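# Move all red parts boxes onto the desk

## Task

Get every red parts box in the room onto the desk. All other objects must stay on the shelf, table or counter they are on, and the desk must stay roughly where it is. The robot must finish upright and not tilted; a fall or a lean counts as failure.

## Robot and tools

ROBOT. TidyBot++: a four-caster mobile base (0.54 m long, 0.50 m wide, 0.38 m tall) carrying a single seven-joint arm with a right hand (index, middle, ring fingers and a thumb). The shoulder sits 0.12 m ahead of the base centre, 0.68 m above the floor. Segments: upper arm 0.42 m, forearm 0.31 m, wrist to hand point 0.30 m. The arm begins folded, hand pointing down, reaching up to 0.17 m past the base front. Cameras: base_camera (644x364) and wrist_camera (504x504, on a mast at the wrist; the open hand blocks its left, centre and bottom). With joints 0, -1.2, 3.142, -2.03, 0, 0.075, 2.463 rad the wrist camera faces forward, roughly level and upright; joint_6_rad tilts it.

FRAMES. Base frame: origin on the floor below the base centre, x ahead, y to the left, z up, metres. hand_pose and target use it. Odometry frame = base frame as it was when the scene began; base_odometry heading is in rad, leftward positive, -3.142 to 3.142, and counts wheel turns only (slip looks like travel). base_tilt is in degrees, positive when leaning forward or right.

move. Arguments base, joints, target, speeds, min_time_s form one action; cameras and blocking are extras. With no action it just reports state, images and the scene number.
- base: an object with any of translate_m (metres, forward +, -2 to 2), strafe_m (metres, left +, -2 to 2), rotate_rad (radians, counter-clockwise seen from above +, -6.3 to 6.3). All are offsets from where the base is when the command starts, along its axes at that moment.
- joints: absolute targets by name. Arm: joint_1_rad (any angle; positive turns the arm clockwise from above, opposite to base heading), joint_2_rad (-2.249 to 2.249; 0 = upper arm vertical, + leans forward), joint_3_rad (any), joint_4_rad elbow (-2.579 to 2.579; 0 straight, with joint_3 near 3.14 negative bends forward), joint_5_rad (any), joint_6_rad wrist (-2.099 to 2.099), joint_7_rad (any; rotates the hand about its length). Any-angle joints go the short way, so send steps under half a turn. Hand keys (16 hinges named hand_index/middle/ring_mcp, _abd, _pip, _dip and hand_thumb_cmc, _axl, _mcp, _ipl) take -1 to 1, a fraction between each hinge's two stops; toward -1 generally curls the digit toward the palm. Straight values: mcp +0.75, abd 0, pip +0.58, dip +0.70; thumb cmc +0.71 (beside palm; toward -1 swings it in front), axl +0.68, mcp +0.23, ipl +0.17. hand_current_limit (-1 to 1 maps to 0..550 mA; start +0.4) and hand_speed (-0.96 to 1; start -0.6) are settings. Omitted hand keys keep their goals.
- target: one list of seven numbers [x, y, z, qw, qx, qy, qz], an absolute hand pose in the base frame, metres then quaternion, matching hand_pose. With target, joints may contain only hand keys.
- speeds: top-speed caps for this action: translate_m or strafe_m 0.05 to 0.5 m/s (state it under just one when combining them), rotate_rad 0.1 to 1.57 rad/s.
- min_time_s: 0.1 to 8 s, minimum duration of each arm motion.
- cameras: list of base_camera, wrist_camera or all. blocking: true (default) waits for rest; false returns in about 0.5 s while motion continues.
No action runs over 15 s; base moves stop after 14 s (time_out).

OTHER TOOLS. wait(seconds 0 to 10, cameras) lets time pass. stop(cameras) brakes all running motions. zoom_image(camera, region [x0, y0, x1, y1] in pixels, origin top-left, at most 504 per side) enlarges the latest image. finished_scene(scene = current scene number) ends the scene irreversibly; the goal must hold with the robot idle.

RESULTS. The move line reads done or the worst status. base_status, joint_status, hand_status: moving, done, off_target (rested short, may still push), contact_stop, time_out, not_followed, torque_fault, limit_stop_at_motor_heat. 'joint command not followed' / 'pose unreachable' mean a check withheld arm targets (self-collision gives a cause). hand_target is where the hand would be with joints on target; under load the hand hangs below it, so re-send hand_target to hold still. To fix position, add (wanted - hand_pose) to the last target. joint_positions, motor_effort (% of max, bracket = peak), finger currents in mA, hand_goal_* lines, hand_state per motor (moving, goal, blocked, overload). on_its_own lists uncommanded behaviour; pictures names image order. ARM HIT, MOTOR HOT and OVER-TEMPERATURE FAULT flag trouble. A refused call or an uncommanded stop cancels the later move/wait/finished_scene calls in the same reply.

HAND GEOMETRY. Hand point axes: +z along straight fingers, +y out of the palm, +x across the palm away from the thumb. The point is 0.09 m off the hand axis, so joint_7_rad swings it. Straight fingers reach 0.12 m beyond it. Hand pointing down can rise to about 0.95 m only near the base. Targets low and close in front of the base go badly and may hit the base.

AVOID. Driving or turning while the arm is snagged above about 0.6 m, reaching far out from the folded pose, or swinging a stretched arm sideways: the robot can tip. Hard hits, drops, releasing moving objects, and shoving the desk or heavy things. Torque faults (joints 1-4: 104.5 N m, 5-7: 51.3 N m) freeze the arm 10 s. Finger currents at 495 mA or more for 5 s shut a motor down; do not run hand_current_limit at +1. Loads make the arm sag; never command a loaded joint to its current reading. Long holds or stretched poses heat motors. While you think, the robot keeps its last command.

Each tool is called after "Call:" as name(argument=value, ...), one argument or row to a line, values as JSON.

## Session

Call:
move(
  joints={"joint_2_rad": -1.2, "joint_3_rad": 3.142, "joint_4_rad": -2.03, "joint_5_rad": 0, "joint_6_rad": -0.35, "joint_7_rad": 2.46, "hand_index_mcp": 1, "hand_index_pip": 1, "hand_index_dip": 1, "hand_middle_mcp": 1, "hand_middle_pip": 1, "hand_middle_dip": 1, "hand_ring_mcp": 1, "hand_ring_pip": 1, "hand_ring_dip": 1, "hand_thumb_cmc": 1, "hand_thumb_axl": 0.678, "hand_thumb_mcp": 0.9, "hand_thumb_ipl": 0.168, "hand_speed": 0.2},
  cameras=["all"],
)

Scene clock: 2.20 s.
move: done
base_odometry: x=+0.000 y=+0.000 heading=+0.000
base_tilt: forward=-0.1 right=+0.4
base_status: not commanded
joint_positions: joint_1_rad=+0.014 joint_2_rad=-1.196 joint_3_rad=+3.162 joint_4_rad=-2.069 joint_5_rad=-0.031 joint_6_rad=-0.407 joint_7_rad=+2.535 hand_index_mcp=+1.000 hand_index_abd=+0.000 hand_index_pip=+0.999 hand_index_dip=+0.997 hand_middle_mcp=+1.000 hand_middle_abd=+0.000 hand_middle_pip=+0.999 hand_middle_dip=+0.997 hand_ring_mcp=+1.000 hand_ring_abd=+0.000 hand_ring_pip=+0.999 hand_ring_dip=+0.998 hand_thumb_cmc=+1.000 hand_thumb_axl=+0.677 hand_thumb_mcp=+0.894 hand_thumb_ipl=+0.168 hand_current_limit=+0.400 hand_speed=+0.200
joint_status: all done
hand_state: goal,overload,goal,goal,goal,goal,goal,goal,goal,goal,goal,goal,goal,goal,goal,goal
index_mcp_current_ma: 0
index_abd_current_ma: 0
index_pip_current_ma: -1
index_dip_current_ma: -3
middle_mcp_current_ma: 0
middle_abd_current_ma: 0
middle_pip_current_ma: -1
middle_dip_current_ma: -3
ring_mcp_current_ma: 0
ring_abd_current_ma: 0
ring_pip_current_ma: -1
ring_dip_current_ma: -2
thumb_cmc_current_ma: 0
thumb_axl_current_ma: -1
thumb_mcp_current_ma: -11
thumb_ipl_current_ma: 0
hand_goal_index_mcp: 1.000
hand_goal_index_abd: 0.000
hand_goal_index_pip: 1.000
hand_goal_index_dip: 1.000
hand_goal_middle_mcp: 1.000
hand_goal_middle_abd: 0.000
hand_goal_middle_pip: 1.000
hand_goal_middle_dip: 1.000
hand_goal_ring_mcp: 1.000
hand_goal_ring_abd: 0.000
hand_goal_ring_pip: 1.000
hand_goal_ring_dip: 1.000
hand_goal_thumb_cmc: 1.000
hand_goal_thumb_axl: 0.678
hand_goal_thumb_mcp: 0.900
hand_goal_thumb_ipl: 0.168
motor_effort: joint_1_rad=+0(1) joint_2_rad=+16(18) joint_3_rad=+2(3) joint_4_rad=+16(20) joint_5_rad=+0(1) joint_6_rad=+9(9) joint_7_rad=+0(1)
hand_pose: x=+0.2405 y=-0.0757 z=+1.1761 quat_wxyz=(-0.361, -0.537, -0.261, -0.717) (m; base frame)
hand_target: x=+0.2168 y=-0.0715 z=+1.2090 quat_wxyz=(-0.363, -0.504, -0.235, -0.748) (m; base frame)
hand_status: not commanded
pictures: base_camera, wrist_camera

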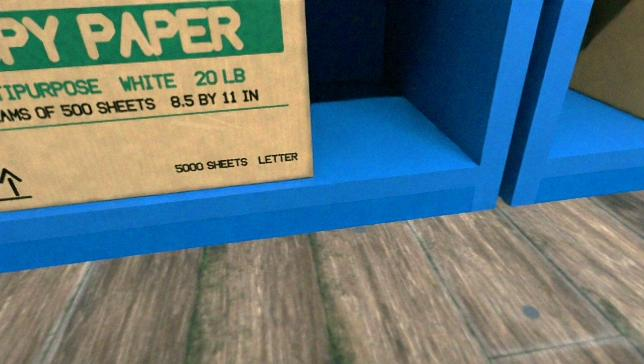

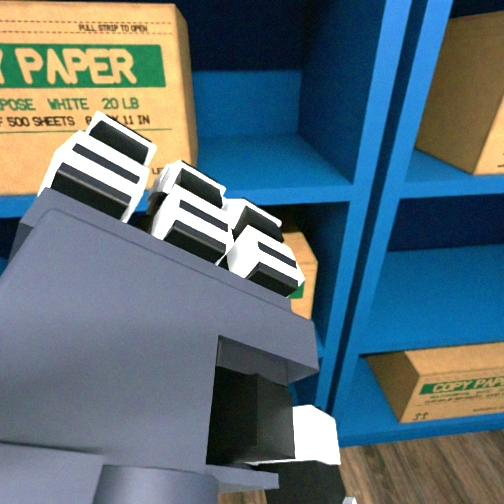

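Call:
move(
  joints={"joint_1_rad": 0.9},
  cameras=["wrist_camera"],
)

Call:
move(
  joints={"joint_1_rad": 1.8},
  cameras=["wrist_camera"],
)

Call:
move(
  joints={"joint_1_rad": 2.7},
  cameras=["wrist_camera"],
)

Call:
move(
  joints={"joint_1_rad": 3.6},
  cameras=["wrist_camera"],
)

Call:
move(
  joints={"joint_1_rad": 4.5},
  cameras=["wrist_camera"],
)

Call:
move(
  joints={"joint_1_rad": 5.4},
  cameras=["wrist_camera"],
)

Scene clock: 10.93 s.
move: done
base_odometry: x=+0.000 y=+0.000 heading=+0.000
base_tilt: forward=-0.1 right=+0.4
base_status: not commanded
joint_positions: joint_1_rad=+0.875 joint_2_rad=-1.196 joint_3_rad=+3.161 joint_4_rad=-2.069 joint_5_rad=-0.031 joint_6_rad=-0.405 joint_7_rad=+2.532 hand_index_mcp=+1.000 hand_index_abd=+0.000 hand_index_pip=+0.999 hand_index_dip=+0.997 hand_middle_mcp=+1.000 hand_middle_abd=+0.000 hand_middle_pip=+0.999 hand_middle_dip=+0.997 hand_ring_mcp=+1.000 hand_ring_abd=+0.000 hand_ring_pip=+0.999 hand_ring_dip=+0.998 hand_thumb_cmc=+1.000 hand_thumb_axl=+0.677 hand_thumb_mcp=+0.894 hand_thumb_ipl=+0.168 hand_current_limit=+0.400 hand_speed=+0.200
joint_status: all done
hand_state: goal,overload,goal,goal,goal,goal,goal,goal,goal,goal,goal,goal,goal,goal,goal,goal
index_mcp_current_ma: 0
index_abd_current_ma: 0
index_pip_current_ma: -1
index_dip_current_ma: -3
middle_mcp_current_ma: 0
middle_abd_current_ma: 0
middle_pip_current_ma: -1
middle_dip_current_ma: -3
ring_mcp_current_ma: 0
ring_abd_current_ma: 0
ring_pip_current_ma: -1
ring_dip_current_ma: -2
thumb_cmc_current_ma: 0
thumb_axl_current_ma: -1
thumb_mcp_current_ma: -11
thumb_ipl_current_ma: 0
hand_goal_index_mcp: 1.000
hand_goal_index_abd: 0.000
hand_goal_index_pip: 1.000
hand_goal_index_dip: 1.000
hand_goal_middle_mcp: 1.000
hand_goal_middle_abd: 0.000
hand_goal_middle_pip: 1.000
hand_goal_middle_dip: 1.000
hand_goal_ring_mcp: 1.000
hand_goal_ring_abd: 0.000
hand_goal_ring_pip: 1.000
hand_goal_ring_dip: 1.000
hand_goal_thumb_cmc: 1.000
hand_goal_thumb_axl: 0.678
hand_goal_thumb_mcp: 0.900
hand_goal_thumb_ipl: 0.168
motor_effort: joint_1_rad=+0(2) joint_2_rad=+16(17) joint_3_rad=+2(2) joint_4_rad=+16(16) joint_5_rad=+0(1) joint_6_rad=+8(10) joint_7_rad=+0(1)
hand_pose: x=+0.1409 y=-0.1413 z=+1.1763 quat_wxyz=(-0.627, -0.596, -0.013, -0.502) (m; base frame)
hand_target: x=+0.1256 y=-0.1210 z=+1.2090 quat_wxyz=(-0.648, -0.556, +0.003, -0.520) (m; base frame)
hand_status: not commanded
pictures: wrist_camera

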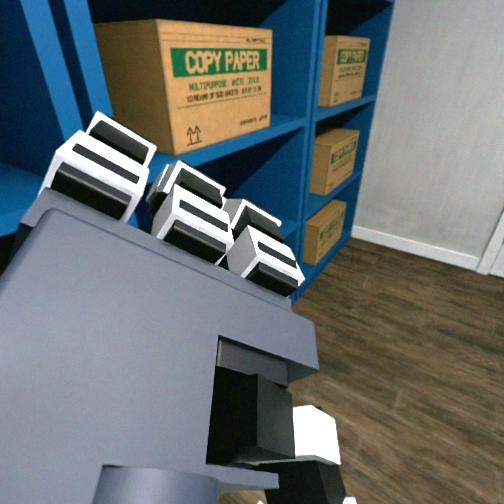

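Scene clock: 13.13 s.
move: done
base_odometry: x=+0.000 y=+0.000 heading=+0.000
base_tilt: forward=-0.1 right=+0.4
base_status: not commanded
joint_positions: joint_1_rad=+1.775 joint_2_rad=-1.196 joint_3_rad=+3.161 joint_4_rad=-2.069 joint_5_rad=-0.031 joint_6_rad=-0.405 joint_7_rad=+2.532 hand_index_mcp=+1.000 hand_index_abd=+0.000 hand_index_pip=+0.999 hand_index_dip=+0.997 hand_middle_mcp=+1.000 hand_middle_abd=+0.000 hand_middle_pip=+0.999 hand_middle_dip=+0.997 hand_ring_mcp=+1.000 hand_ring_abd=+0.000 hand_ring_pip=+0.999 hand_ring_dip=+0.998 hand_thumb_cmc=+1.000 hand_thumb_axl=+0.677 hand_thumb_mcp=+0.894 hand_thumb_ipl=+0.168 hand_current_limit=+0.400 hand_speed=+0.200
joint_status: all done
hand_state: goal,overload,goal,goal,goal,goal,goal,goal,goal,goal,goal,goal,goal,goal,goal,goal
index_mcp_current_ma: 0
index_abd_current_ma: 0
index_pip_current_ma: -1
index_dip_current_ma: -3
middle_mcp_current_ma: 0
middle_abd_current_ma: 0
middle_pip_current_ma: -1
middle_dip_current_ma: -3
ring_mcp_current_ma: 0
ring_abd_current_ma: 0
ring_pip_current_ma: -1
ring_dip_current_ma: -2
thumb_cmc_current_ma: 0
thumb_axl_current_ma: -1
thumb_mcp_current_ma: -11
thumb_ipl_current_ma: 0
hand_goal_index_mcp: 1.000
hand_goal_index_abd: 0.000
hand_goal_index_pip: 1.000
hand_goal_index_dip: 1.000
hand_goal_middle_mcp: 1.000
hand_goal_middle_abd: 0.000
hand_goal_middle_pip: 1.000
hand_goal_middle_dip: 1.000
hand_goal_ring_mcp: 1.000
hand_goal_ring_abd: 0.000
hand_goal_ring_pip: 1.000
hand_goal_ring_dip: 1.000
hand_goal_thumb_cmc: 1.000
hand_goal_thumb_axl: 0.678
hand_goal_thumb_mcp: 0.900
hand_goal_thumb_ipl: 0.168
motor_effort: joint_1_rad=+1(2) joint_2_rad=+16(17) joint_3_rad=+2(3) joint_4_rad=+16(16) joint_5_rad=+0(1) joint_6_rad=+9(9) joint_7_rad=+0(1)
hand_pose: x=+0.0221 y=-0.1050 z=+1.1763 quat_wxyz=(-0.782, -0.542, +0.248, -0.179) (m; base frame)
hand_target: x=+0.0283 y=-0.0803 z=+1.2090 quat_wxyz=(-0.810, -0.500, +0.245, -0.186) (m; base frame)
hand_status: not commanded
pictures: wrist_camera

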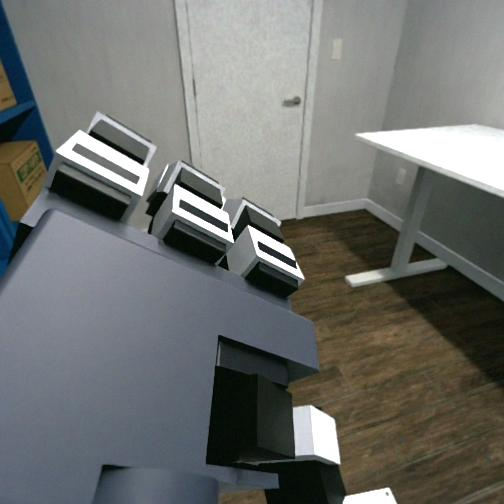

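Scene clock: 15.33 s.
move: done
base_odometry: x=+0.000 y=+0.000 heading=+0.000
base_tilt: forward=+0.0 right=+0.5
base_status: not commanded
joint_positions: joint_1_rad=+2.675 joint_2_rad=-1.196 joint_3_rad=+3.161 joint_4_rad=-2.069 joint_5_rad=-0.031 joint_6_rad=-0.405 joint_7_rad=+2.532 hand_index_mcp=+1.000 hand_index_abd=+0.000 hand_index_pip=+0.999 hand_index_dip=+0.997 hand_middle_mcp=+1.000 hand_middle_abd=+0.000 hand_middle_pip=+0.999 hand_middle_dip=+0.997 hand_ring_mcp=+1.000 hand_ring_abd=+0.000 hand_ring_pip=+0.999 hand_ring_dip=+0.998 hand_thumb_cmc=+1.000 hand_thumb_axl=+0.677 hand_thumb_mcp=+0.894 hand_thumb_ipl=+0.168 hand_current_limit=+0.400 hand_speed=+0.200
joint_status: all done
hand_state: goal,overload,goal,goal,goal,goal,goal,goal,goal,goal,goal,goal,goal,goal,goal,goal
index_mcp_current_ma: 0
index_abd_current_ma: 0
index_pip_current_ma: -1
index_dip_current_ma: -3
middle_mcp_current_ma: 0
middle_abd_current_ma: 0
middle_pip_current_ma: -1
middle_dip_current_ma: -3
ring_mcp_current_ma: 0
ring_abd_current_ma: 0
ring_pip_current_ma: -1
ring_dip_current_ma: -2
thumb_cmc_current_ma: 0
thumb_axl_current_ma: -1
thumb_mcp_current_ma: -11
thumb_ipl_current_ma: 0
hand_goal_index_mcp: 1.000
hand_goal_index_abd: 0.000
hand_goal_index_pip: 1.000
hand_goal_index_dip: 1.000
hand_goal_middle_mcp: 1.000
hand_goal_middle_abd: 0.000
hand_goal_middle_pip: 1.000
hand_goal_middle_dip: 1.000
hand_goal_ring_mcp: 1.000
hand_goal_ring_abd: 0.000
hand_goal_ring_pip: 1.000
hand_goal_ring_dip: 1.000
hand_goal_thumb_cmc: 1.000
hand_goal_thumb_axl: 0.678
hand_goal_thumb_mcp: 0.900
hand_goal_thumb_ipl: 0.168
motor_effort: joint_1_rad=+0(2) joint_2_rad=+16(17) joint_3_rad=+2(3) joint_4_rad=+16(16) joint_5_rad=+0(1) joint_6_rad=+9(9) joint_7_rad=+0(1)
hand_pose: x=-0.0235 y=+0.0106 z=+1.1763 quat_wxyz=(-0.782, -0.381, +0.459, +0.179) (m; base frame)
hand_target: x=-0.0003 y=+0.0211 z=+1.2090 quat_wxyz=(-0.810, -0.343, +0.438, +0.184) (m; base frame)
hand_status: not commanded
pictures: wrist_camera

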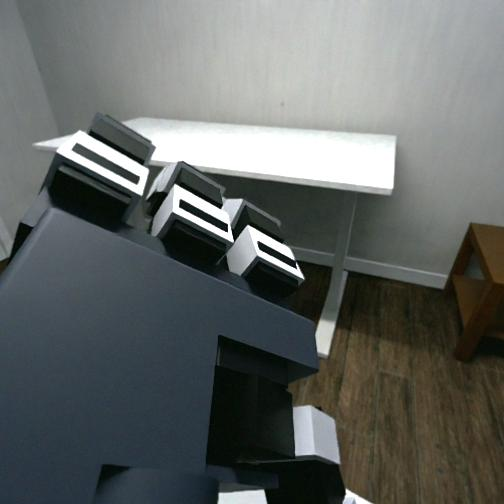

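Scene clock: 17.53 s.
move: done
base_odometry: x=+0.000 y=+0.000 heading=+0.000
base_tilt: forward=-0.1 right=+0.4
base_status: not commanded
joint_positions: joint_1_rad=+3.575 joint_2_rad=-1.196 joint_3_rad=+3.161 joint_4_rad=-2.069 joint_5_rad=-0.031 joint_6_rad=-0.405 joint_7_rad=+2.532 hand_index_mcp=+1.000 hand_index_abd=+0.000 hand_index_pip=+0.999 hand_index_dip=+0.997 hand_middle_mcp=+1.000 hand_middle_abd=+0.000 hand_middle_pip=+0.999 hand_middle_dip=+0.997 hand_ring_mcp=+1.000 hand_ring_abd=+0.000 hand_ring_pip=+0.999 hand_ring_dip=+0.998 hand_thumb_cmc=+1.000 hand_thumb_axl=+0.677 hand_thumb_mcp=+0.894 hand_thumb_ipl=+0.168 hand_current_limit=+0.400 hand_speed=+0.200
joint_status: all done
hand_state: goal,overload,goal,goal,goal,goal,goal,goal,goal,goal,goal,goal,goal,goal,goal,goal
index_mcp_current_ma: 0
index_abd_current_ma: 0
index_pip_current_ma: -1
index_dip_current_ma: -3
middle_mcp_current_ma: 0
middle_abd_current_ma: 0
middle_pip_current_ma: -1
middle_dip_current_ma: -3
ring_mcp_current_ma: 0
ring_abd_current_ma: 0
ring_pip_current_ma: -1
ring_dip_current_ma: -2
thumb_cmc_current_ma: 0
thumb_axl_current_ma: -1
thumb_mcp_current_ma: -11
thumb_ipl_current_ma: 0
hand_goal_index_mcp: 1.000
hand_goal_index_abd: 0.000
hand_goal_index_pip: 1.000
hand_goal_index_dip: 1.000
hand_goal_middle_mcp: 1.000
hand_goal_middle_abd: 0.000
hand_goal_middle_pip: 1.000
hand_goal_middle_dip: 1.000
hand_goal_ring_mcp: 1.000
hand_goal_ring_abd: 0.000
hand_goal_ring_pip: 1.000
hand_goal_ring_dip: 1.000
hand_goal_thumb_cmc: 1.000
hand_goal_thumb_axl: 0.678
hand_goal_thumb_mcp: 0.900
hand_goal_thumb_ipl: 0.168
motor_effort: joint_1_rad=+1(2) joint_2_rad=+16(17) joint_3_rad=+2(3) joint_4_rad=+16(16) joint_5_rad=+1(1) joint_6_rad=+8(9) joint_7_rad=+0(1)
hand_pose: x=+0.0387 y=+0.1182 z=+1.1763 quat_wxyz=(-0.627, -0.143, +0.579, +0.502) (m; base frame)
hand_target: x=+0.0614 y=+0.1066 z=+1.2090 quat_wxyz=(-0.649, -0.119, +0.544, +0.518) (m; base frame)
hand_status: not commanded
pictures: wrist_camera

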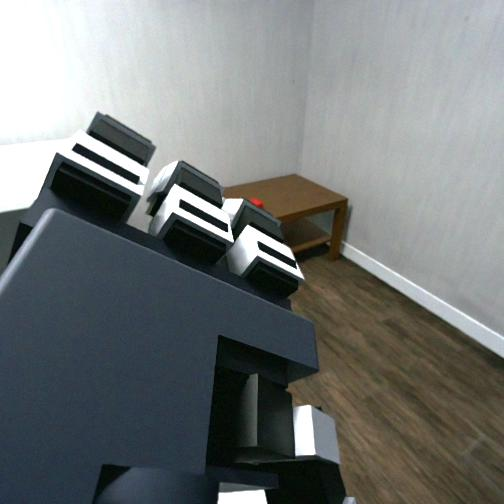

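Scene clock: 19.73 s.
move: done
base_odometry: x=+0.000 y=+0.000 heading=+0.000
base_tilt: forward=+0.0 right=+0.5
base_status: not commanded
joint_positions: joint_1_rad=+4.475 joint_2_rad=-1.196 joint_3_rad=+3.161 joint_4_rad=-2.069 joint_5_rad=-0.031 joint_6_rad=-0.405 joint_7_rad=+2.532 hand_index_mcp=+1.000 hand_index_abd=+0.000 hand_index_pip=+0.999 hand_index_dip=+0.997 hand_middle_mcp=+1.000 hand_middle_abd=+0.000 hand_middle_pip=+0.999 hand_middle_dip=+0.997 hand_ring_mcp=+1.000 hand_ring_abd=+0.000 hand_ring_pip=+0.999 hand_ring_dip=+0.998 hand_thumb_cmc=+1.000 hand_thumb_axl=+0.677 hand_thumb_mcp=+0.894 hand_thumb_ipl=+0.168 hand_current_limit=+0.400 hand_speed=+0.200
joint_status: all done
hand_state: goal,overload,goal,goal,goal,goal,goal,goal,goal,goal,goal,goal,goal,goal,goal,goal
index_mcp_current_ma: 0
index_abd_current_ma: 0
index_pip_current_ma: -1
index_dip_current_ma: -3
middle_mcp_current_ma: 0
middle_abd_current_ma: 0
middle_pip_current_ma: -1
middle_dip_current_ma: -3
ring_mcp_current_ma: 0
ring_abd_current_ma: 0
ring_pip_current_ma: -1
ring_dip_current_ma: -2
thumb_cmc_current_ma: 0
thumb_axl_current_ma: -1
thumb_mcp_current_ma: -11
thumb_ipl_current_ma: 0
hand_goal_index_mcp: 1.000
hand_goal_index_abd: 0.000
hand_goal_index_pip: 1.000
hand_goal_index_dip: 1.000
hand_goal_middle_mcp: 1.000
hand_goal_middle_abd: 0.000
hand_goal_middle_pip: 1.000
hand_goal_middle_dip: 1.000
hand_goal_ring_mcp: 1.000
hand_goal_ring_abd: 0.000
hand_goal_ring_pip: 1.000
hand_goal_ring_dip: 1.000
hand_goal_thumb_cmc: 1.000
hand_goal_thumb_axl: 0.678
hand_goal_thumb_mcp: 0.900
hand_goal_thumb_ipl: 0.168
motor_effort: joint_1_rad=+0(2) joint_2_rad=+16(17) joint_3_rad=+2(2) joint_4_rad=+16(16) joint_5_rad=+0(1) joint_6_rad=+9(9) joint_7_rad=+0(1)
hand_pose: x=+0.1616 y=+0.1363 z=+1.1763 quat_wxyz=(-0.346, +0.123, +0.584, +0.724) (m; base frame)
hand_target: x=+0.1666 y=+0.1114 z=+1.2090 quat_wxyz=(-0.359, +0.130, +0.541, +0.749) (m; base frame)
hand_status: not commanded
pictures: wrist_camera

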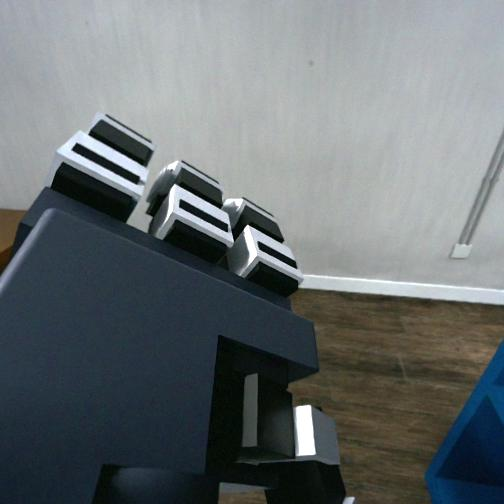

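Scene clock: 21.93 s.
move: done
base_odometry: x=+0.000 y=+0.000 heading=+0.000
base_tilt: forward=-0.1 right=+0.4
base_status: not commanded
joint_positions: joint_1_rad=+5.375 joint_2_rad=-1.196 joint_3_rad=+3.161 joint_4_rad=-2.069 joint_5_rad=-0.031 joint_6_rad=-0.405 joint_7_rad=+2.532 hand_index_mcp=+1.000 hand_index_abd=+0.000 hand_index_pip=+0.999 hand_index_dip=+0.997 hand_middle_mcp=+1.000 hand_middle_abd=+0.000 hand_middle_pip=+0.999 hand_middle_dip=+0.997 hand_ring_mcp=+1.000 hand_ring_abd=+0.000 hand_ring_pip=+0.999 hand_ring_dip=+0.998 hand_thumb_cmc=+1.000 hand_thumb_axl=+0.677 hand_thumb_mcp=+0.894 hand_thumb_ipl=+0.168 hand_current_limit=+0.400 hand_speed=+0.200
joint_status: all done
hand_state: goal,overload,goal,goal,goal,goal,goal,goal,goal,goal,goal,goal,goal,goal,goal,goal
index_mcp_current_ma: 0
index_abd_current_ma: 0
index_pip_current_ma: -1
index_dip_current_ma: -3
middle_mcp_current_ma: 0
middle_abd_current_ma: 0
middle_pip_current_ma: -1
middle_dip_current_ma: -3
ring_mcp_current_ma: 0
ring_abd_current_ma: 0
ring_pip_current_ma: -1
ring_dip_current_ma: -2
thumb_cmc_current_ma: 0
thumb_axl_current_ma: -1
thumb_mcp_current_ma: -11
thumb_ipl_current_ma: 0
hand_goal_index_mcp: 1.000
hand_goal_index_abd: 0.000
hand_goal_index_pip: 1.000
hand_goal_index_dip: 1.000
hand_goal_middle_mcp: 1.000
hand_goal_middle_abd: 0.000
hand_goal_middle_pip: 1.000
hand_goal_middle_dip: 1.000
hand_goal_ring_mcp: 1.000
hand_goal_ring_abd: 0.000
hand_goal_ring_pip: 1.000
hand_goal_ring_dip: 1.000
hand_goal_thumb_cmc: 1.000
hand_goal_thumb_axl: 0.678
hand_goal_thumb_mcp: 0.900
hand_goal_thumb_ipl: 0.168
motor_effort: joint_1_rad=+0(2) joint_2_rad=+16(17) joint_3_rad=+1(2) joint_4_rad=+16(16) joint_5_rad=+1(1) joint_6_rad=+9(10) joint_7_rad=+0(1)
hand_pose: x=+0.2523 y=+0.0513 z=+1.1763 quat_wxyz=(+0.003, +0.365, +0.472, +0.803) (m; base frame)
hand_target: x=+0.2359 y=+0.0319 z=+1.2090 quat_wxyz=(+0.002, +0.352, +0.431, +0.831) (m; base frame)
hand_status: not commanded
pictures: wrist_camera

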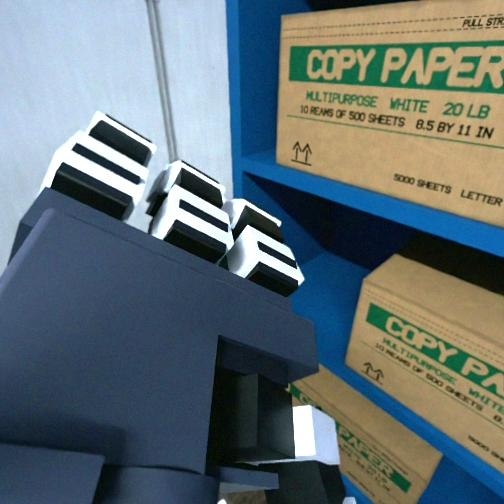

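Call:
move(
  base={"rotate_rad": -2.933},
  joints={"joint_1_rad": 6.0, "joint_6_rad": -0.45},
)

Call:
move(
  base={"strafe_m": -0.7, "translate_m": 0.1},
  cameras=["all"],
)

Scene clock: 41.20 s.
move: done
base_odometry: x=+0.000 y=+0.000 heading=-2.932
base_tilt: forward=-0.1 right=+0.4
base_status: done
joint_positions: joint_1_rad=+5.977 joint_2_rad=-1.196 joint_3_rad=+3.160 joint_4_rad=-2.069 joint_5_rad=-0.031 joint_6_rad=-0.406 joint_7_rad=+2.531 hand_index_mcp=+1.000 hand_index_abd=+0.000 hand_index_pip=+0.999 hand_index_dip=+0.997 hand_middle_mcp=+1.000 hand_middle_abd=+0.000 hand_middle_pip=+0.999 hand_middle_dip=+0.997 hand_ring_mcp=+1.000 hand_ring_abd=+0.000 hand_ring_pip=+0.999 hand_ring_dip=+0.998 hand_thumb_cmc=+1.000 hand_thumb_axl=+0.677 hand_thumb_mcp=+0.894 hand_thumb_ipl=+0.168 hand_current_limit=+0.400 hand_speed=+0.200
joint_status: all done
hand_state: goal,overload,goal,goal,goal,goal,goal,goal,goal,goal,goal,goal,goal,goal,goal,goal
index_mcp_current_ma: 0
index_abd_current_ma: 0
index_pip_current_ma: -1
index_dip_current_ma: -3
middle_mcp_current_ma: 0
middle_abd_current_ma: 0
middle_pip_current_ma: -1
middle_dip_current_ma: -3
ring_mcp_current_ma: 0
ring_abd_current_ma: 0
ring_pip_current_ma: -1
ring_dip_current_ma: -2
thumb_cmc_current_ma: 0
thumb_axl_current_ma: -1
thumb_mcp_current_ma: -11
thumb_ipl_current_ma: 0
hand_goal_index_mcp: 1.000
hand_goal_index_abd: 0.000
hand_goal_index_pip: 1.000
hand_goal_index_dip: 1.000
hand_goal_middle_mcp: 1.000
hand_goal_middle_abd: 0.000
hand_goal_middle_pip: 1.000
hand_goal_middle_dip: 1.000
hand_goal_ring_mcp: 1.000
hand_goal_ring_abd: 0.000
hand_goal_ring_pip: 1.000
hand_goal_ring_dip: 1.000
hand_goal_thumb_cmc: 1.000
hand_goal_thumb_axl: 0.678
hand_goal_thumb_mcp: 0.900
hand_goal_thumb_ipl: 0.168
motor_effort: joint_1_rad=+1(3) joint_2_rad=+15(17) joint_3_rad=+2(2) joint_4_rad=+16(16) joint_5_rad=+0(1) joint_6_rad=+8(10) joint_7_rad=+0(1)
hand_pose: x=+0.2578 y=-0.0328 z=+1.1763 quat_wxyz=(+0.241, +0.488, +0.343, +0.766) (m; base frame)
hand_target: x=+0.2478 y=-0.0355 z=+1.1824 quat_wxyz=(+0.239, +0.498, +0.330, +0.766) (m; base frame)
hand_status: not commanded
pictures: none

Scene clock: 43.90 s.
move: done
base_odometry: x=-0.244 y=+0.664 heading=-2.933
base_tilt: forward=-0.1 right=+0.4
base_status: done
joint_positions: joint_1_rad=+5.981 joint_2_rad=-1.196 joint_3_rad=+3.154 joint_4_rad=-2.069 joint_5_rad=-0.031 joint_6_rad=-0.406 joint_7_rad=+2.531 hand_index_mcp=+1.000 hand_index_abd=+0.000 hand_index_pip=+0.999 hand_index_dip=+0.997 hand_middle_mcp=+1.000 hand_middle_abd=+0.000 hand_middle_pip=+0.999 hand_middle_dip=+0.997 hand_ring_mcp=+1.000 hand_ring_abd=+0.000 hand_ring_pip=+0.999 hand_ring_dip=+0.998 hand_thumb_cmc=+1.000 hand_thumb_axl=+0.677 hand_thumb_mcp=+0.894 hand_thumb_ipl=+0.168 hand_current_limit=+0.400 hand_speed=+0.200
joint_status: not commanded
hand_state: goal,overload,goal,goal,goal,goal,goal,goal,goal,goal,goal,goal,goal,goal,goal,goal
index_mcp_current_ma: 0
index_abd_current_ma: 0
index_pip_current_ma: -1
index_dip_current_ma: -3
middle_mcp_current_ma: 0
middle_abd_current_ma: 0
middle_pip_current_ma: -1
middle_dip_current_ma: -3
ring_mcp_current_ma: 0
ring_abd_current_ma: 0
ring_pip_current_ma: -1
ring_dip_current_ma: -2
thumb_cmc_current_ma: 0
thumb_axl_current_ma: -1
thumb_mcp_current_ma: -11
thumb_ipl_current_ma: 0
hand_goal_index_mcp: 1.000
hand_goal_index_abd: 0.000
hand_goal_index_pip: 1.000
hand_goal_index_dip: 1.000
hand_goal_middle_mcp: 1.000
hand_goal_middle_abd: 0.000
hand_goal_middle_pip: 1.000
hand_goal_middle_dip: 1.000
hand_goal_ring_mcp: 1.000
hand_goal_ring_abd: 0.000
hand_goal_ring_pip: 1.000
hand_goal_ring_dip: 1.000
hand_goal_thumb_cmc: 1.000
hand_goal_thumb_axl: 0.678
hand_goal_thumb_mcp: 0.900
hand_goal_thumb_ipl: 0.168
motor_effort: joint_1_rad=+1(2) joint_2_rad=+16(17) joint_3_rad=+2(4) joint_4_rad=+16(16) joint_5_rad=+0(1) joint_6_rad=+9(10) joint_7_rad=+0(1)
hand_pose: x=+0.2569 y=-0.0304 z=+1.1766 quat_wxyz=(+0.243, +0.487, +0.344, +0.765) (m; base frame)
hand_target: x=+0.2478 y=-0.0355 z=+1.1824 quat_wxyz=(+0.239, +0.498, +0.330, +0.766) (m; base frame)
hand_status: not commanded
pictures: base_camera, wrist_camera

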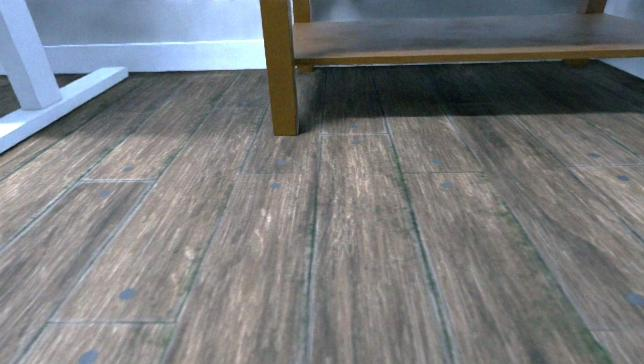

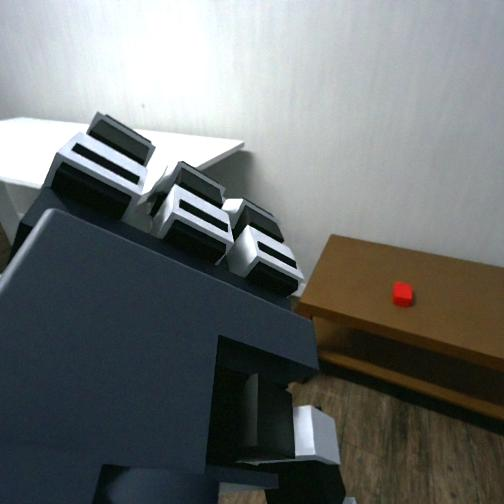

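Call:
move(
  base={"rotate_rad": 0.1},
  joints={"joint_1_rad": 6.3, "joint_6_rad": -0.6},
  cameras=["all"],
)

Call:
zoom_image(
  camera="base_camera",
  region=[0, 0, 322, 182],
)

Call:
zoom_image(
  camera="wrist_camera",
  region=[250, 200, 504, 454],
)

Scene clock: 61.60 s.
move: done
base_odometry: x=-0.244 y=+0.664 heading=-2.833
base_tilt: forward=-0.1 right=+0.5
base_status: done
joint_positions: joint_1_rad=+6.275 joint_2_rad=-1.196 joint_3_rad=+3.154 joint_4_rad=-2.069 joint_5_rad=-0.031 joint_6_rad=-0.542 joint_7_rad=+2.531 hand_index_mcp=+1.000 hand_index_abd=+0.000 hand_index_pip=+0.999 hand_index_dip=+0.997 hand_middle_mcp=+1.000 hand_middle_abd=+0.000 hand_middle_pip=+0.999 hand_middle_dip=+0.997 hand_ring_mcp=+1.000 hand_ring_abd=+0.000 hand_ring_pip=+0.999 hand_ring_dip=+0.998 hand_thumb_cmc=+1.000 hand_thumb_axl=+0.677 hand_thumb_mcp=+0.894 hand_thumb_ipl=+0.168 hand_current_limit=+0.400 hand_speed=+0.200
joint_status: all done
hand_state: goal,overload,goal,goal,goal,goal,goal,goal,goal,goal,goal,goal,goal,goal,goal,goal
index_mcp_current_ma: 0
index_abd_current_ma: 0
index_pip_current_ma: -1
index_dip_current_ma: -3
middle_mcp_current_ma: 0
middle_abd_current_ma: 0
middle_pip_current_ma: -1
middle_dip_current_ma: -3
ring_mcp_current_ma: 0
ring_abd_current_ma: 0
ring_pip_current_ma: -1
ring_dip_current_ma: -2
thumb_cmc_current_ma: 0
thumb_axl_current_ma: -1
thumb_mcp_current_ma: -11
thumb_ipl_current_ma: 0
hand_goal_index_mcp: 1.000
hand_goal_index_abd: 0.000
hand_goal_index_pip: 1.000
hand_goal_index_dip: 1.000
hand_goal_middle_mcp: 1.000
hand_goal_middle_abd: 0.000
hand_goal_middle_pip: 1.000
hand_goal_middle_dip: 1.000
hand_goal_ring_mcp: 1.000
hand_goal_ring_abd: 0.000
hand_goal_ring_pip: 1.000
hand_goal_ring_dip: 1.000
hand_goal_thumb_cmc: 1.000
hand_goal_thumb_axl: 0.678
hand_goal_thumb_mcp: 0.900
hand_goal_thumb_ipl: 0.168
motor_effort: joint_1_rad=+1(2) joint_2_rad=+16(17) joint_3_rad=+2(3) joint_4_rad=+16(16) joint_5_rad=+0(1) joint_6_rad=+8(10) joint_7_rad=+0(1)
hand_pose: x=+0.2588 y=-0.0673 z=+1.1384 quat_wxyz=(+0.333, +0.579, +0.295, +0.684) (m; base frame)
hand_target: x=+0.2488 y=-0.0722 z=+1.1399 quat_wxyz=(+0.330, +0.594, +0.277, +0.679) (m; base frame)
hand_status: not commanded
pictures: base_camera, wrist_camera

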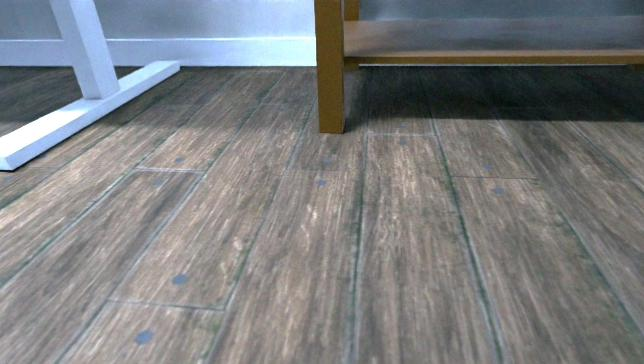

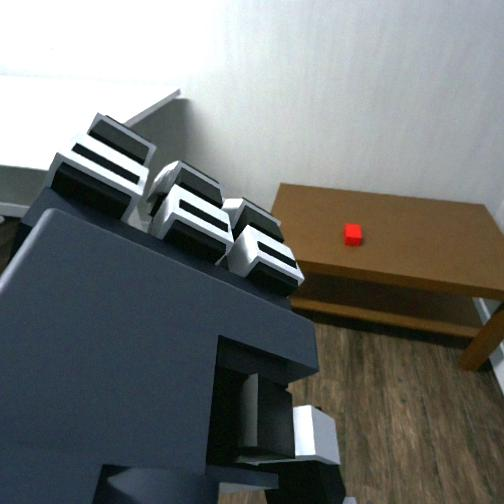

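Scaled by 1.565.

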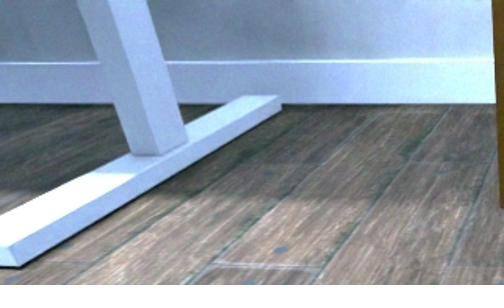

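Scaled by 1.984 from the camera's 504x504 image, which has a finer 720x720 frame.

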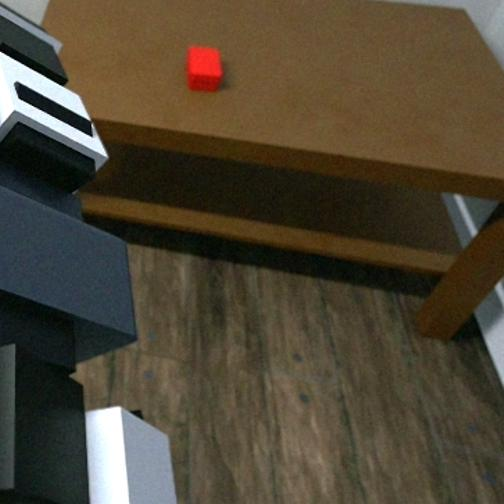

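Call:
move(
  base={"translate_m": 0.4, "strafe_m": -0.37},
  joints={"joint_1_rad": 6.31, "joint_7_rad": 1.25, "joint_3_rad": 3.142, "joint_5_rad": 0.02, "hand_index_mcp": 0.845, "hand_index_pip": -0.384, "hand_index_dip": 0.7, "hand_middle_mcp": 0.845, "hand_middle_pip": -0.384, "hand_middle_dip": 0.7, "hand_ring_mcp": 0.845, "hand_ring_pip": -0.384, "hand_ring_dip": 0.7, "hand_thumb_cmc": -0.89, "hand_thumb_axl": 0.678, "hand_thumb_mcp": 0.4, "hand_thumb_ipl": -0.316},
  cameras=["wrist_camera"],
)

Call:
move(
  joints={"joint_7_rad": -0.066, "joint_2_rad": -0.6, "joint_4_rad": -2.0, "joint_6_rad": -0.4},
  cameras=["wrist_camera"],
)

Call:
move(
  joints={"joint_2_rad": 0.16, "joint_4_rad": -2.017, "joint_6_rad": 0.264},
  cameras=["all"],
)

Scene clock: 94.73 s.
move: done
base_odometry: x=-0.737 y=+0.895 heading=-2.833
base_tilt: forward=-0.1 right=+0.4
base_status: done
joint_positions: joint_1_rad=+6.286 joint_2_rad=-1.198 joint_3_rad=+3.152 joint_4_rad=-2.069 joint_5_rad=-0.031 joint_6_rad=-0.545 joint_7_rad=+1.319 hand_index_mcp=+0.845 hand_index_abd=+0.001 hand_index_pip=-0.382 hand_index_dip=+0.703 hand_middle_mcp=+0.845 hand_middle_abd=+0.000 hand_middle_pip=-0.382 hand_middle_dip=+0.703 hand_ring_mcp=+0.845 hand_ring_abd=+0.000 hand_ring_pip=-0.382 hand_ring_dip=+0.702 hand_thumb_cmc=-0.874 hand_thumb_axl=+0.677 hand_thumb_mcp=+0.403 hand_thumb_ipl=-0.314 hand_current_limit=+0.400 hand_speed=+0.200
joint_status: all done
hand_state: goal,overload,goal,goal,goal,goal,goal,goal,goal,goal,goal,goal,goal,goal,goal,goal
index_mcp_current_ma: 0
index_abd_current_ma: 0
index_pip_current_ma: 1
index_dip_current_ma: 3
middle_mcp_current_ma: -1
middle_abd_current_ma: 0
middle_pip_current_ma: 2
middle_dip_current_ma: 3
ring_mcp_current_ma: -1
ring_abd_current_ma: 0
ring_pip_current_ma: 2
ring_dip_current_ma: 2
thumb_cmc_current_ma: 30
thumb_axl_current_ma: -1
thumb_mcp_current_ma: 4
thumb_ipl_current_ma: 2
hand_goal_index_mcp: 0.846
hand_goal_index_abd: 0.000
hand_goal_index_pip: -0.384
hand_goal_index_dip: 0.700
hand_goal_middle_mcp: 0.846
hand_goal_middle_abd: 0.000
hand_goal_middle_pip: -0.384
hand_goal_middle_dip: 0.700
hand_goal_ring_mcp: 0.846
hand_goal_ring_abd: 0.000
hand_goal_ring_pip: -0.384
hand_goal_ring_dip: 0.700
hand_goal_thumb_cmc: -0.890
hand_goal_thumb_axl: 0.678
hand_goal_thumb_mcp: 0.400
hand_goal_thumb_ipl: -0.316
motor_effort: joint_1_rad=+0(2) joint_2_rad=+16(18) joint_3_rad=+2(5) joint_4_rad=+16(17) joint_5_rad=+1(2) joint_6_rad=+9(11) joint_7_rad=+1(1)
hand_pose: x=+0.2733 y=-0.0739 z=+1.0389 quat_wxyz=(-0.111, +0.644, -0.090, +0.751) (m; base frame)
hand_target: x=+0.2609 y=-0.0803 z=+1.0419 quat_wxyz=(-0.101, +0.646, -0.112, +0.748) (m; base frame)
hand_status: not commanded
pictures: wrist_camera

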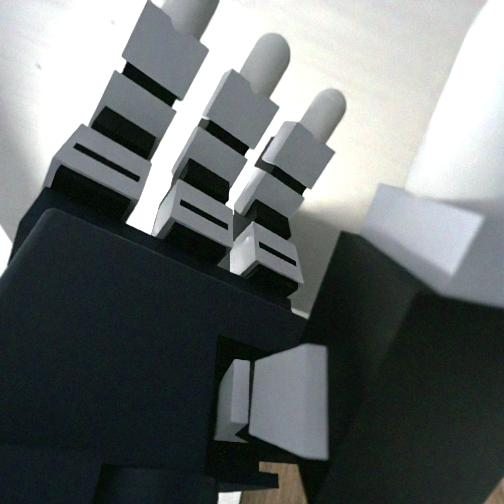

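Scene clock: 97.07 s.
move: done
base_odometry: x=-0.737 y=+0.895 heading=-2.833
base_tilt: forward=-0.1 right=+0.4
base_status: not commanded
joint_positions: joint_1_rad=+6.286 joint_2_rad=-0.606 joint_3_rad=+3.152 joint_4_rad=-2.049 joint_5_rad=-0.031 joint_6_rad=-0.455 joint_7_rad=+0.007 hand_index_mcp=+0.840 hand_index_abd=+0.001 hand_index_pip=-0.382 hand_index_dip=+0.703 hand_middle_mcp=+0.839 hand_middle_abd=+0.000 hand_middle_pip=-0.382 hand_middle_dip=+0.703 hand_ring_mcp=+0.840 hand_ring_abd=+0.000 hand_ring_pip=-0.382 hand_ring_dip=+0.702 hand_thumb_cmc=-0.881 hand_thumb_axl=+0.677 hand_thumb_mcp=+0.400 hand_thumb_ipl=-0.314 hand_current_limit=+0.400 hand_speed=+0.200
joint_status: all done
hand_state: goal,overload,goal,goal,goal,goal,goal,goal,goal,goal,goal,goal,goal,goal,goal,goal
index_mcp_current_ma: -8
index_abd_current_ma: 0
index_pip_current_ma: 1
index_dip_current_ma: 3
middle_mcp_current_ma: -10
middle_abd_current_ma: 0
middle_pip_current_ma: 1
middle_dip_current_ma: 3
ring_mcp_current_ma: -9
ring_abd_current_ma: 0
ring_pip_current_ma: 2
ring_dip_current_ma: 2
thumb_cmc_current_ma: 13
thumb_axl_current_ma: -1
thumb_mcp_current_ma: 0
thumb_ipl_current_ma: 2
hand_goal_index_mcp: 0.846
hand_goal_index_abd: 0.000
hand_goal_index_pip: -0.384
hand_goal_index_dip: 0.700
hand_goal_middle_mcp: 0.846
hand_goal_middle_abd: 0.000
hand_goal_middle_pip: -0.384
hand_goal_middle_dip: 0.700
hand_goal_ring_mcp: 0.846
hand_goal_ring_abd: 0.000
hand_goal_ring_pip: -0.384
hand_goal_ring_dip: 0.700
hand_goal_thumb_cmc: -0.890
hand_goal_thumb_axl: 0.678
hand_goal_thumb_mcp: 0.400
hand_goal_thumb_ipl: -0.316
motor_effort: joint_1_rad=+1(1) joint_2_rad=+1(17) joint_3_rad=+2(2) joint_4_rad=+19(20) joint_5_rad=+1(1) joint_6_rad=+8(10) joint_7_rad=+0(1)
hand_pose: x=+0.4496 y=+0.0248 z=+0.8913 quat_wxyz=(-0.419, +0.567, -0.582, +0.404) (m; base frame)
hand_target: x=+0.4665 y=+0.0162 z=+0.9324 quat_wxyz=(-0.442, +0.531, -0.576, +0.437) (m; base frame)
hand_status: not commanded
pictures: wrist_camera

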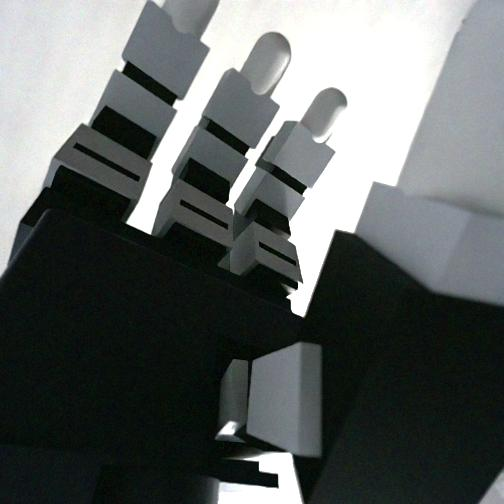

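Scene clock: 99.40 s.
move: done
base_odometry: x=-0.737 y=+0.895 heading=-2.833
base_tilt: forward=-0.1 right=+0.5
base_status: not commanded
joint_positions: joint_1_rad=+6.286 joint_2_rad=+0.155 joint_3_rad=+3.152 joint_4_rad=-2.048 joint_5_rad=-0.031 joint_6_rad=+0.208 joint_7_rad=+0.005 hand_index_mcp=+0.840 hand_index_abd=+0.001 hand_index_pip=-0.382 hand_index_dip=+0.703 hand_middle_mcp=+0.839 hand_middle_abd=+0.000 hand_middle_pip=-0.382 hand_middle_dip=+0.703 hand_ring_mcp=+0.840 hand_ring_abd=+0.000 hand_ring_pip=-0.382 hand_ring_dip=+0.702 hand_thumb_cmc=-0.881 hand_thumb_axl=+0.677 hand_thumb_mcp=+0.400 hand_thumb_ipl=-0.314 hand_current_limit=+0.400 hand_speed=+0.200
joint_status: all done
hand_state: goal,overload,goal,goal,goal,goal,goal,goal,goal,goal,goal,goal,goal,goal,goal,goal
index_mcp_current_ma: -8
index_abd_current_ma: 0
index_pip_current_ma: 1
index_dip_current_ma: 3
middle_mcp_current_ma: -10
middle_abd_current_ma: 0
middle_pip_current_ma: 1
middle_dip_current_ma: 3
ring_mcp_current_ma: -9
ring_abd_current_ma: 0
ring_pip_current_ma: 2
ring_dip_current_ma: 2
thumb_cmc_current_ma: 13
thumb_axl_current_ma: -1
thumb_mcp_current_ma: 0
thumb_ipl_current_ma: 2
hand_goal_index_mcp: 0.846
hand_goal_index_abd: 0.000
hand_goal_index_pip: -0.384
hand_goal_index_dip: 0.700
hand_goal_middle_mcp: 0.846
hand_goal_middle_abd: 0.000
hand_goal_middle_pip: -0.384
hand_goal_middle_dip: 0.700
hand_goal_ring_mcp: 0.846
hand_goal_ring_abd: 0.000
hand_goal_ring_pip: -0.384
hand_goal_ring_dip: 0.700
hand_goal_thumb_cmc: -0.890
hand_goal_thumb_axl: 0.678
hand_goal_thumb_mcp: 0.400
hand_goal_thumb_ipl: -0.316
motor_effort: joint_1_rad=+1(1) joint_2_rad=-21(23) joint_3_rad=+1(2) joint_4_rad=+16(20) joint_5_rad=+1(1) joint_6_rad=+8(9) joint_7_rad=+0(1)
hand_pose: x=+0.6780 y=+0.0167 z=+0.7104 quat_wxyz=(-0.383, +0.582, -0.606, +0.384) (m; base frame)
hand_target: x=+0.7007 y=+0.0137 z=+0.7380 quat_wxyz=(-0.413, +0.557, -0.598, +0.402) (m; base frame)
hand_status: not commanded
pictures: base_camera, wrist_camera

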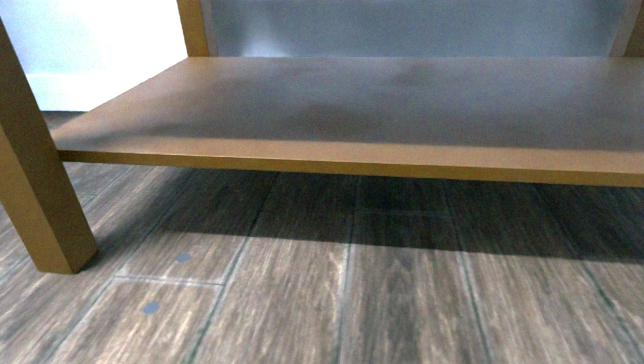

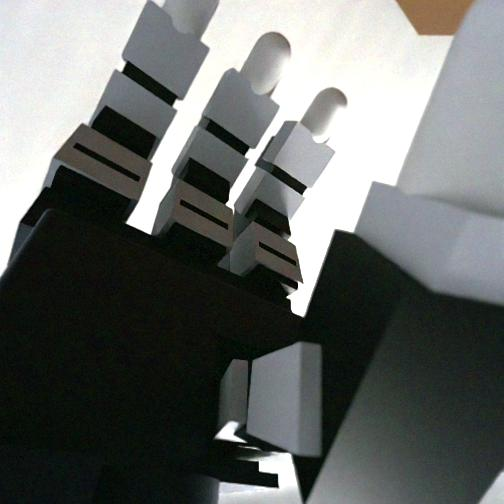

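Call:
move(
  joints={"joint_2_rad": -0.8, "joint_4_rad": -2.0, "joint_6_rad": -0.85, "joint_7_rad": 1.25, "hand_index_mcp": 1, "hand_index_pip": 1, "hand_index_dip": 1, "hand_middle_mcp": 1, "hand_middle_pip": 1, "hand_middle_dip": 1, "hand_ring_mcp": 1, "hand_ring_pip": 1, "hand_ring_dip": 1, "hand_thumb_cmc": 1, "hand_thumb_mcp": 0.9, "hand_thumb_ipl": 0.168},
)

Call:
move(
  joints={"joint_1_rad": 6.2, "joint_7_rad": 2.46},
  cameras=["wrist_camera"],
)

Scene clock: 165.67 s.
move: done
base_odometry: x=-0.737 y=+0.895 heading=-2.833
base_tilt: forward=-0.1 right=+0.4
base_status: not commanded
joint_positions: joint_1_rad=+6.286 joint_2_rad=-0.793 joint_3_rad=+3.152 joint_4_rad=-2.047 joint_5_rad=-0.031 joint_6_rad=-0.793 joint_7_rad=+1.177 hand_index_mcp=+0.987 hand_index_abd=+0.007 hand_index_pip=+0.995 hand_index_dip=+0.996 hand_middle_mcp=+0.985 hand_middle_abd=+0.000 hand_middle_pip=+0.995 hand_middle_dip=+0.997 hand_ring_mcp=+0.986 hand_ring_abd=+0.000 hand_ring_pip=+0.994 hand_ring_dip=+0.997 hand_thumb_cmc=+0.987 hand_thumb_axl=+0.679 hand_thumb_mcp=+0.897 hand_thumb_ipl=+0.166 hand_current_limit=+0.400 hand_speed=+0.200
joint_status: all done
hand_state: goal,overload,goal,goal,goal,goal,goal,goal,goal,goal,goal,goal,goal,goal,goal,goal
index_mcp_current_ma: -23
index_abd_current_ma: 0
index_pip_current_ma: -6
index_dip_current_ma: -4
middle_mcp_current_ma: -29
middle_abd_current_ma: 0
middle_pip_current_ma: -6
middle_dip_current_ma: -4
ring_mcp_current_ma: -26
ring_abd_current_ma: 0
ring_pip_current_ma: -8
ring_dip_current_ma: -3
thumb_cmc_current_ma: -23
thumb_axl_current_ma: 1
thumb_mcp_current_ma: -3
thumb_ipl_current_ma: -3
hand_goal_index_mcp: 1.000
hand_goal_index_abd: 0.000
hand_goal_index_pip: 1.000
hand_goal_index_dip: 1.000
hand_goal_middle_mcp: 1.000
hand_goal_middle_abd: 0.000
hand_goal_middle_pip: 1.000
hand_goal_middle_dip: 1.000
hand_goal_ring_mcp: 1.000
hand_goal_ring_abd: 0.000
hand_goal_ring_pip: 1.000
hand_goal_ring_dip: 1.000
hand_goal_thumb_cmc: 1.000
hand_goal_thumb_axl: 0.678
hand_goal_thumb_mcp: 0.900
hand_goal_thumb_ipl: 0.168
motor_effort: joint_1_rad=+1(1) joint_2_rad=+7(22) joint_3_rad=+2(2) joint_4_rad=+18(19) joint_5_rad=+0(1) joint_6_rad=+8(9) joint_7_rad=+0(1)
hand_pose: x=+0.3613 y=-0.0646 z=+0.8868 quat_wxyz=(-0.117, +0.835, -0.177, +0.507) (m; base frame)
hand_target: x=+0.3526 y=-0.0837 z=+0.9084 quat_wxyz=(-0.066, +0.842, -0.146, +0.515) (m; base frame)
hand_status: not commanded
pictures: none

Scene clock: 167.50 s.
move: done
base_odometry: x=-0.737 y=+0.895 heading=-2.833
base_tilt: forward=+0.0 right=+0.4
base_status: not commanded
joint_positions: joint_1_rad=+6.225 joint_2_rad=-0.793 joint_3_rad=+3.152 joint_4_rad=-2.047 joint_5_rad=-0.031 joint_6_rad=-0.794 joint_7_rad=+2.390 hand_index_mcp=+1.000 hand_index_abd=+0.026 hand_index_pip=+0.997 hand_index_dip=+0.997 hand_middle_mcp=+1.000 hand_middle_abd=+0.000 hand_middle_pip=+0.997 hand_middle_dip=+0.997 hand_ring_mcp=+1.000 hand_ring_abd=+0.000 hand_ring_pip=+0.997 hand_ring_dip=+0.998 hand_thumb_cmc=+0.999 hand_thumb_axl=+0.679 hand_thumb_mcp=+0.897 hand_thumb_ipl=+0.166 hand_current_limit=+0.400 hand_speed=+0.200
joint_status: all done
hand_state: goal,overload,goal,goal,goal,goal,goal,goal,goal,goal,goal,goal,goal,goal,goal,goal
index_mcp_current_ma: 0
index_abd_current_ma: 0
index_pip_current_ma: -3
index_dip_current_ma: -3
middle_mcp_current_ma: 0
middle_abd_current_ma: 0
middle_pip_current_ma: -3
middle_dip_current_ma: -3
ring_mcp_current_ma: 0
ring_abd_current_ma: 0
ring_pip_current_ma: -3
ring_dip_current_ma: -2
thumb_cmc_current_ma: 0
thumb_axl_current_ma: 1
thumb_mcp_current_ma: -3
thumb_ipl_current_ma: -3
hand_goal_index_mcp: 1.000
hand_goal_index_abd: 0.000
hand_goal_index_pip: 1.000
hand_goal_index_dip: 1.000
hand_goal_middle_mcp: 1.000
hand_goal_middle_abd: 0.000
hand_goal_middle_pip: 1.000
hand_goal_middle_dip: 1.000
hand_goal_ring_mcp: 1.000
hand_goal_ring_abd: 0.000
hand_goal_ring_pip: 1.000
hand_goal_ring_dip: 1.000
hand_goal_thumb_cmc: 1.000
hand_goal_thumb_axl: 0.678
hand_goal_thumb_mcp: 0.900
hand_goal_thumb_ipl: 0.168
motor_effort: joint_1_rad=+1(1) joint_2_rad=+6(7) joint_3_rad=+2(3) joint_4_rad=+18(18) joint_5_rad=+1(1) joint_6_rad=+8(9) joint_7_rad=+0(1)
hand_pose: x=+0.4110 y=-0.0552 z=+0.9751 quat_wxyz=(+0.178, +0.777, +0.355, +0.489) (m; base frame)
hand_target: x=+0.4061 y=-0.0502 z=+0.9971 quat_wxyz=(+0.213, +0.755, +0.401, +0.474) (m; base frame)
hand_status: not commanded
pictures: wrist_camera

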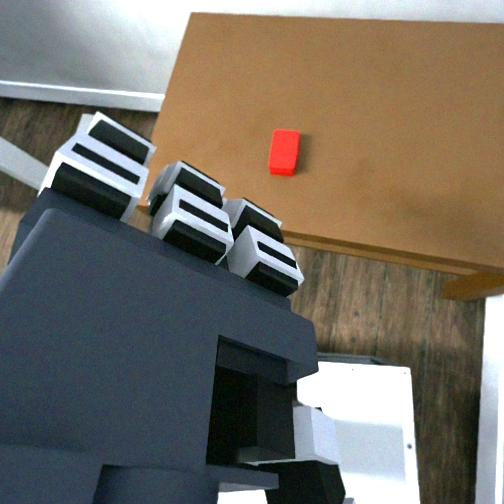

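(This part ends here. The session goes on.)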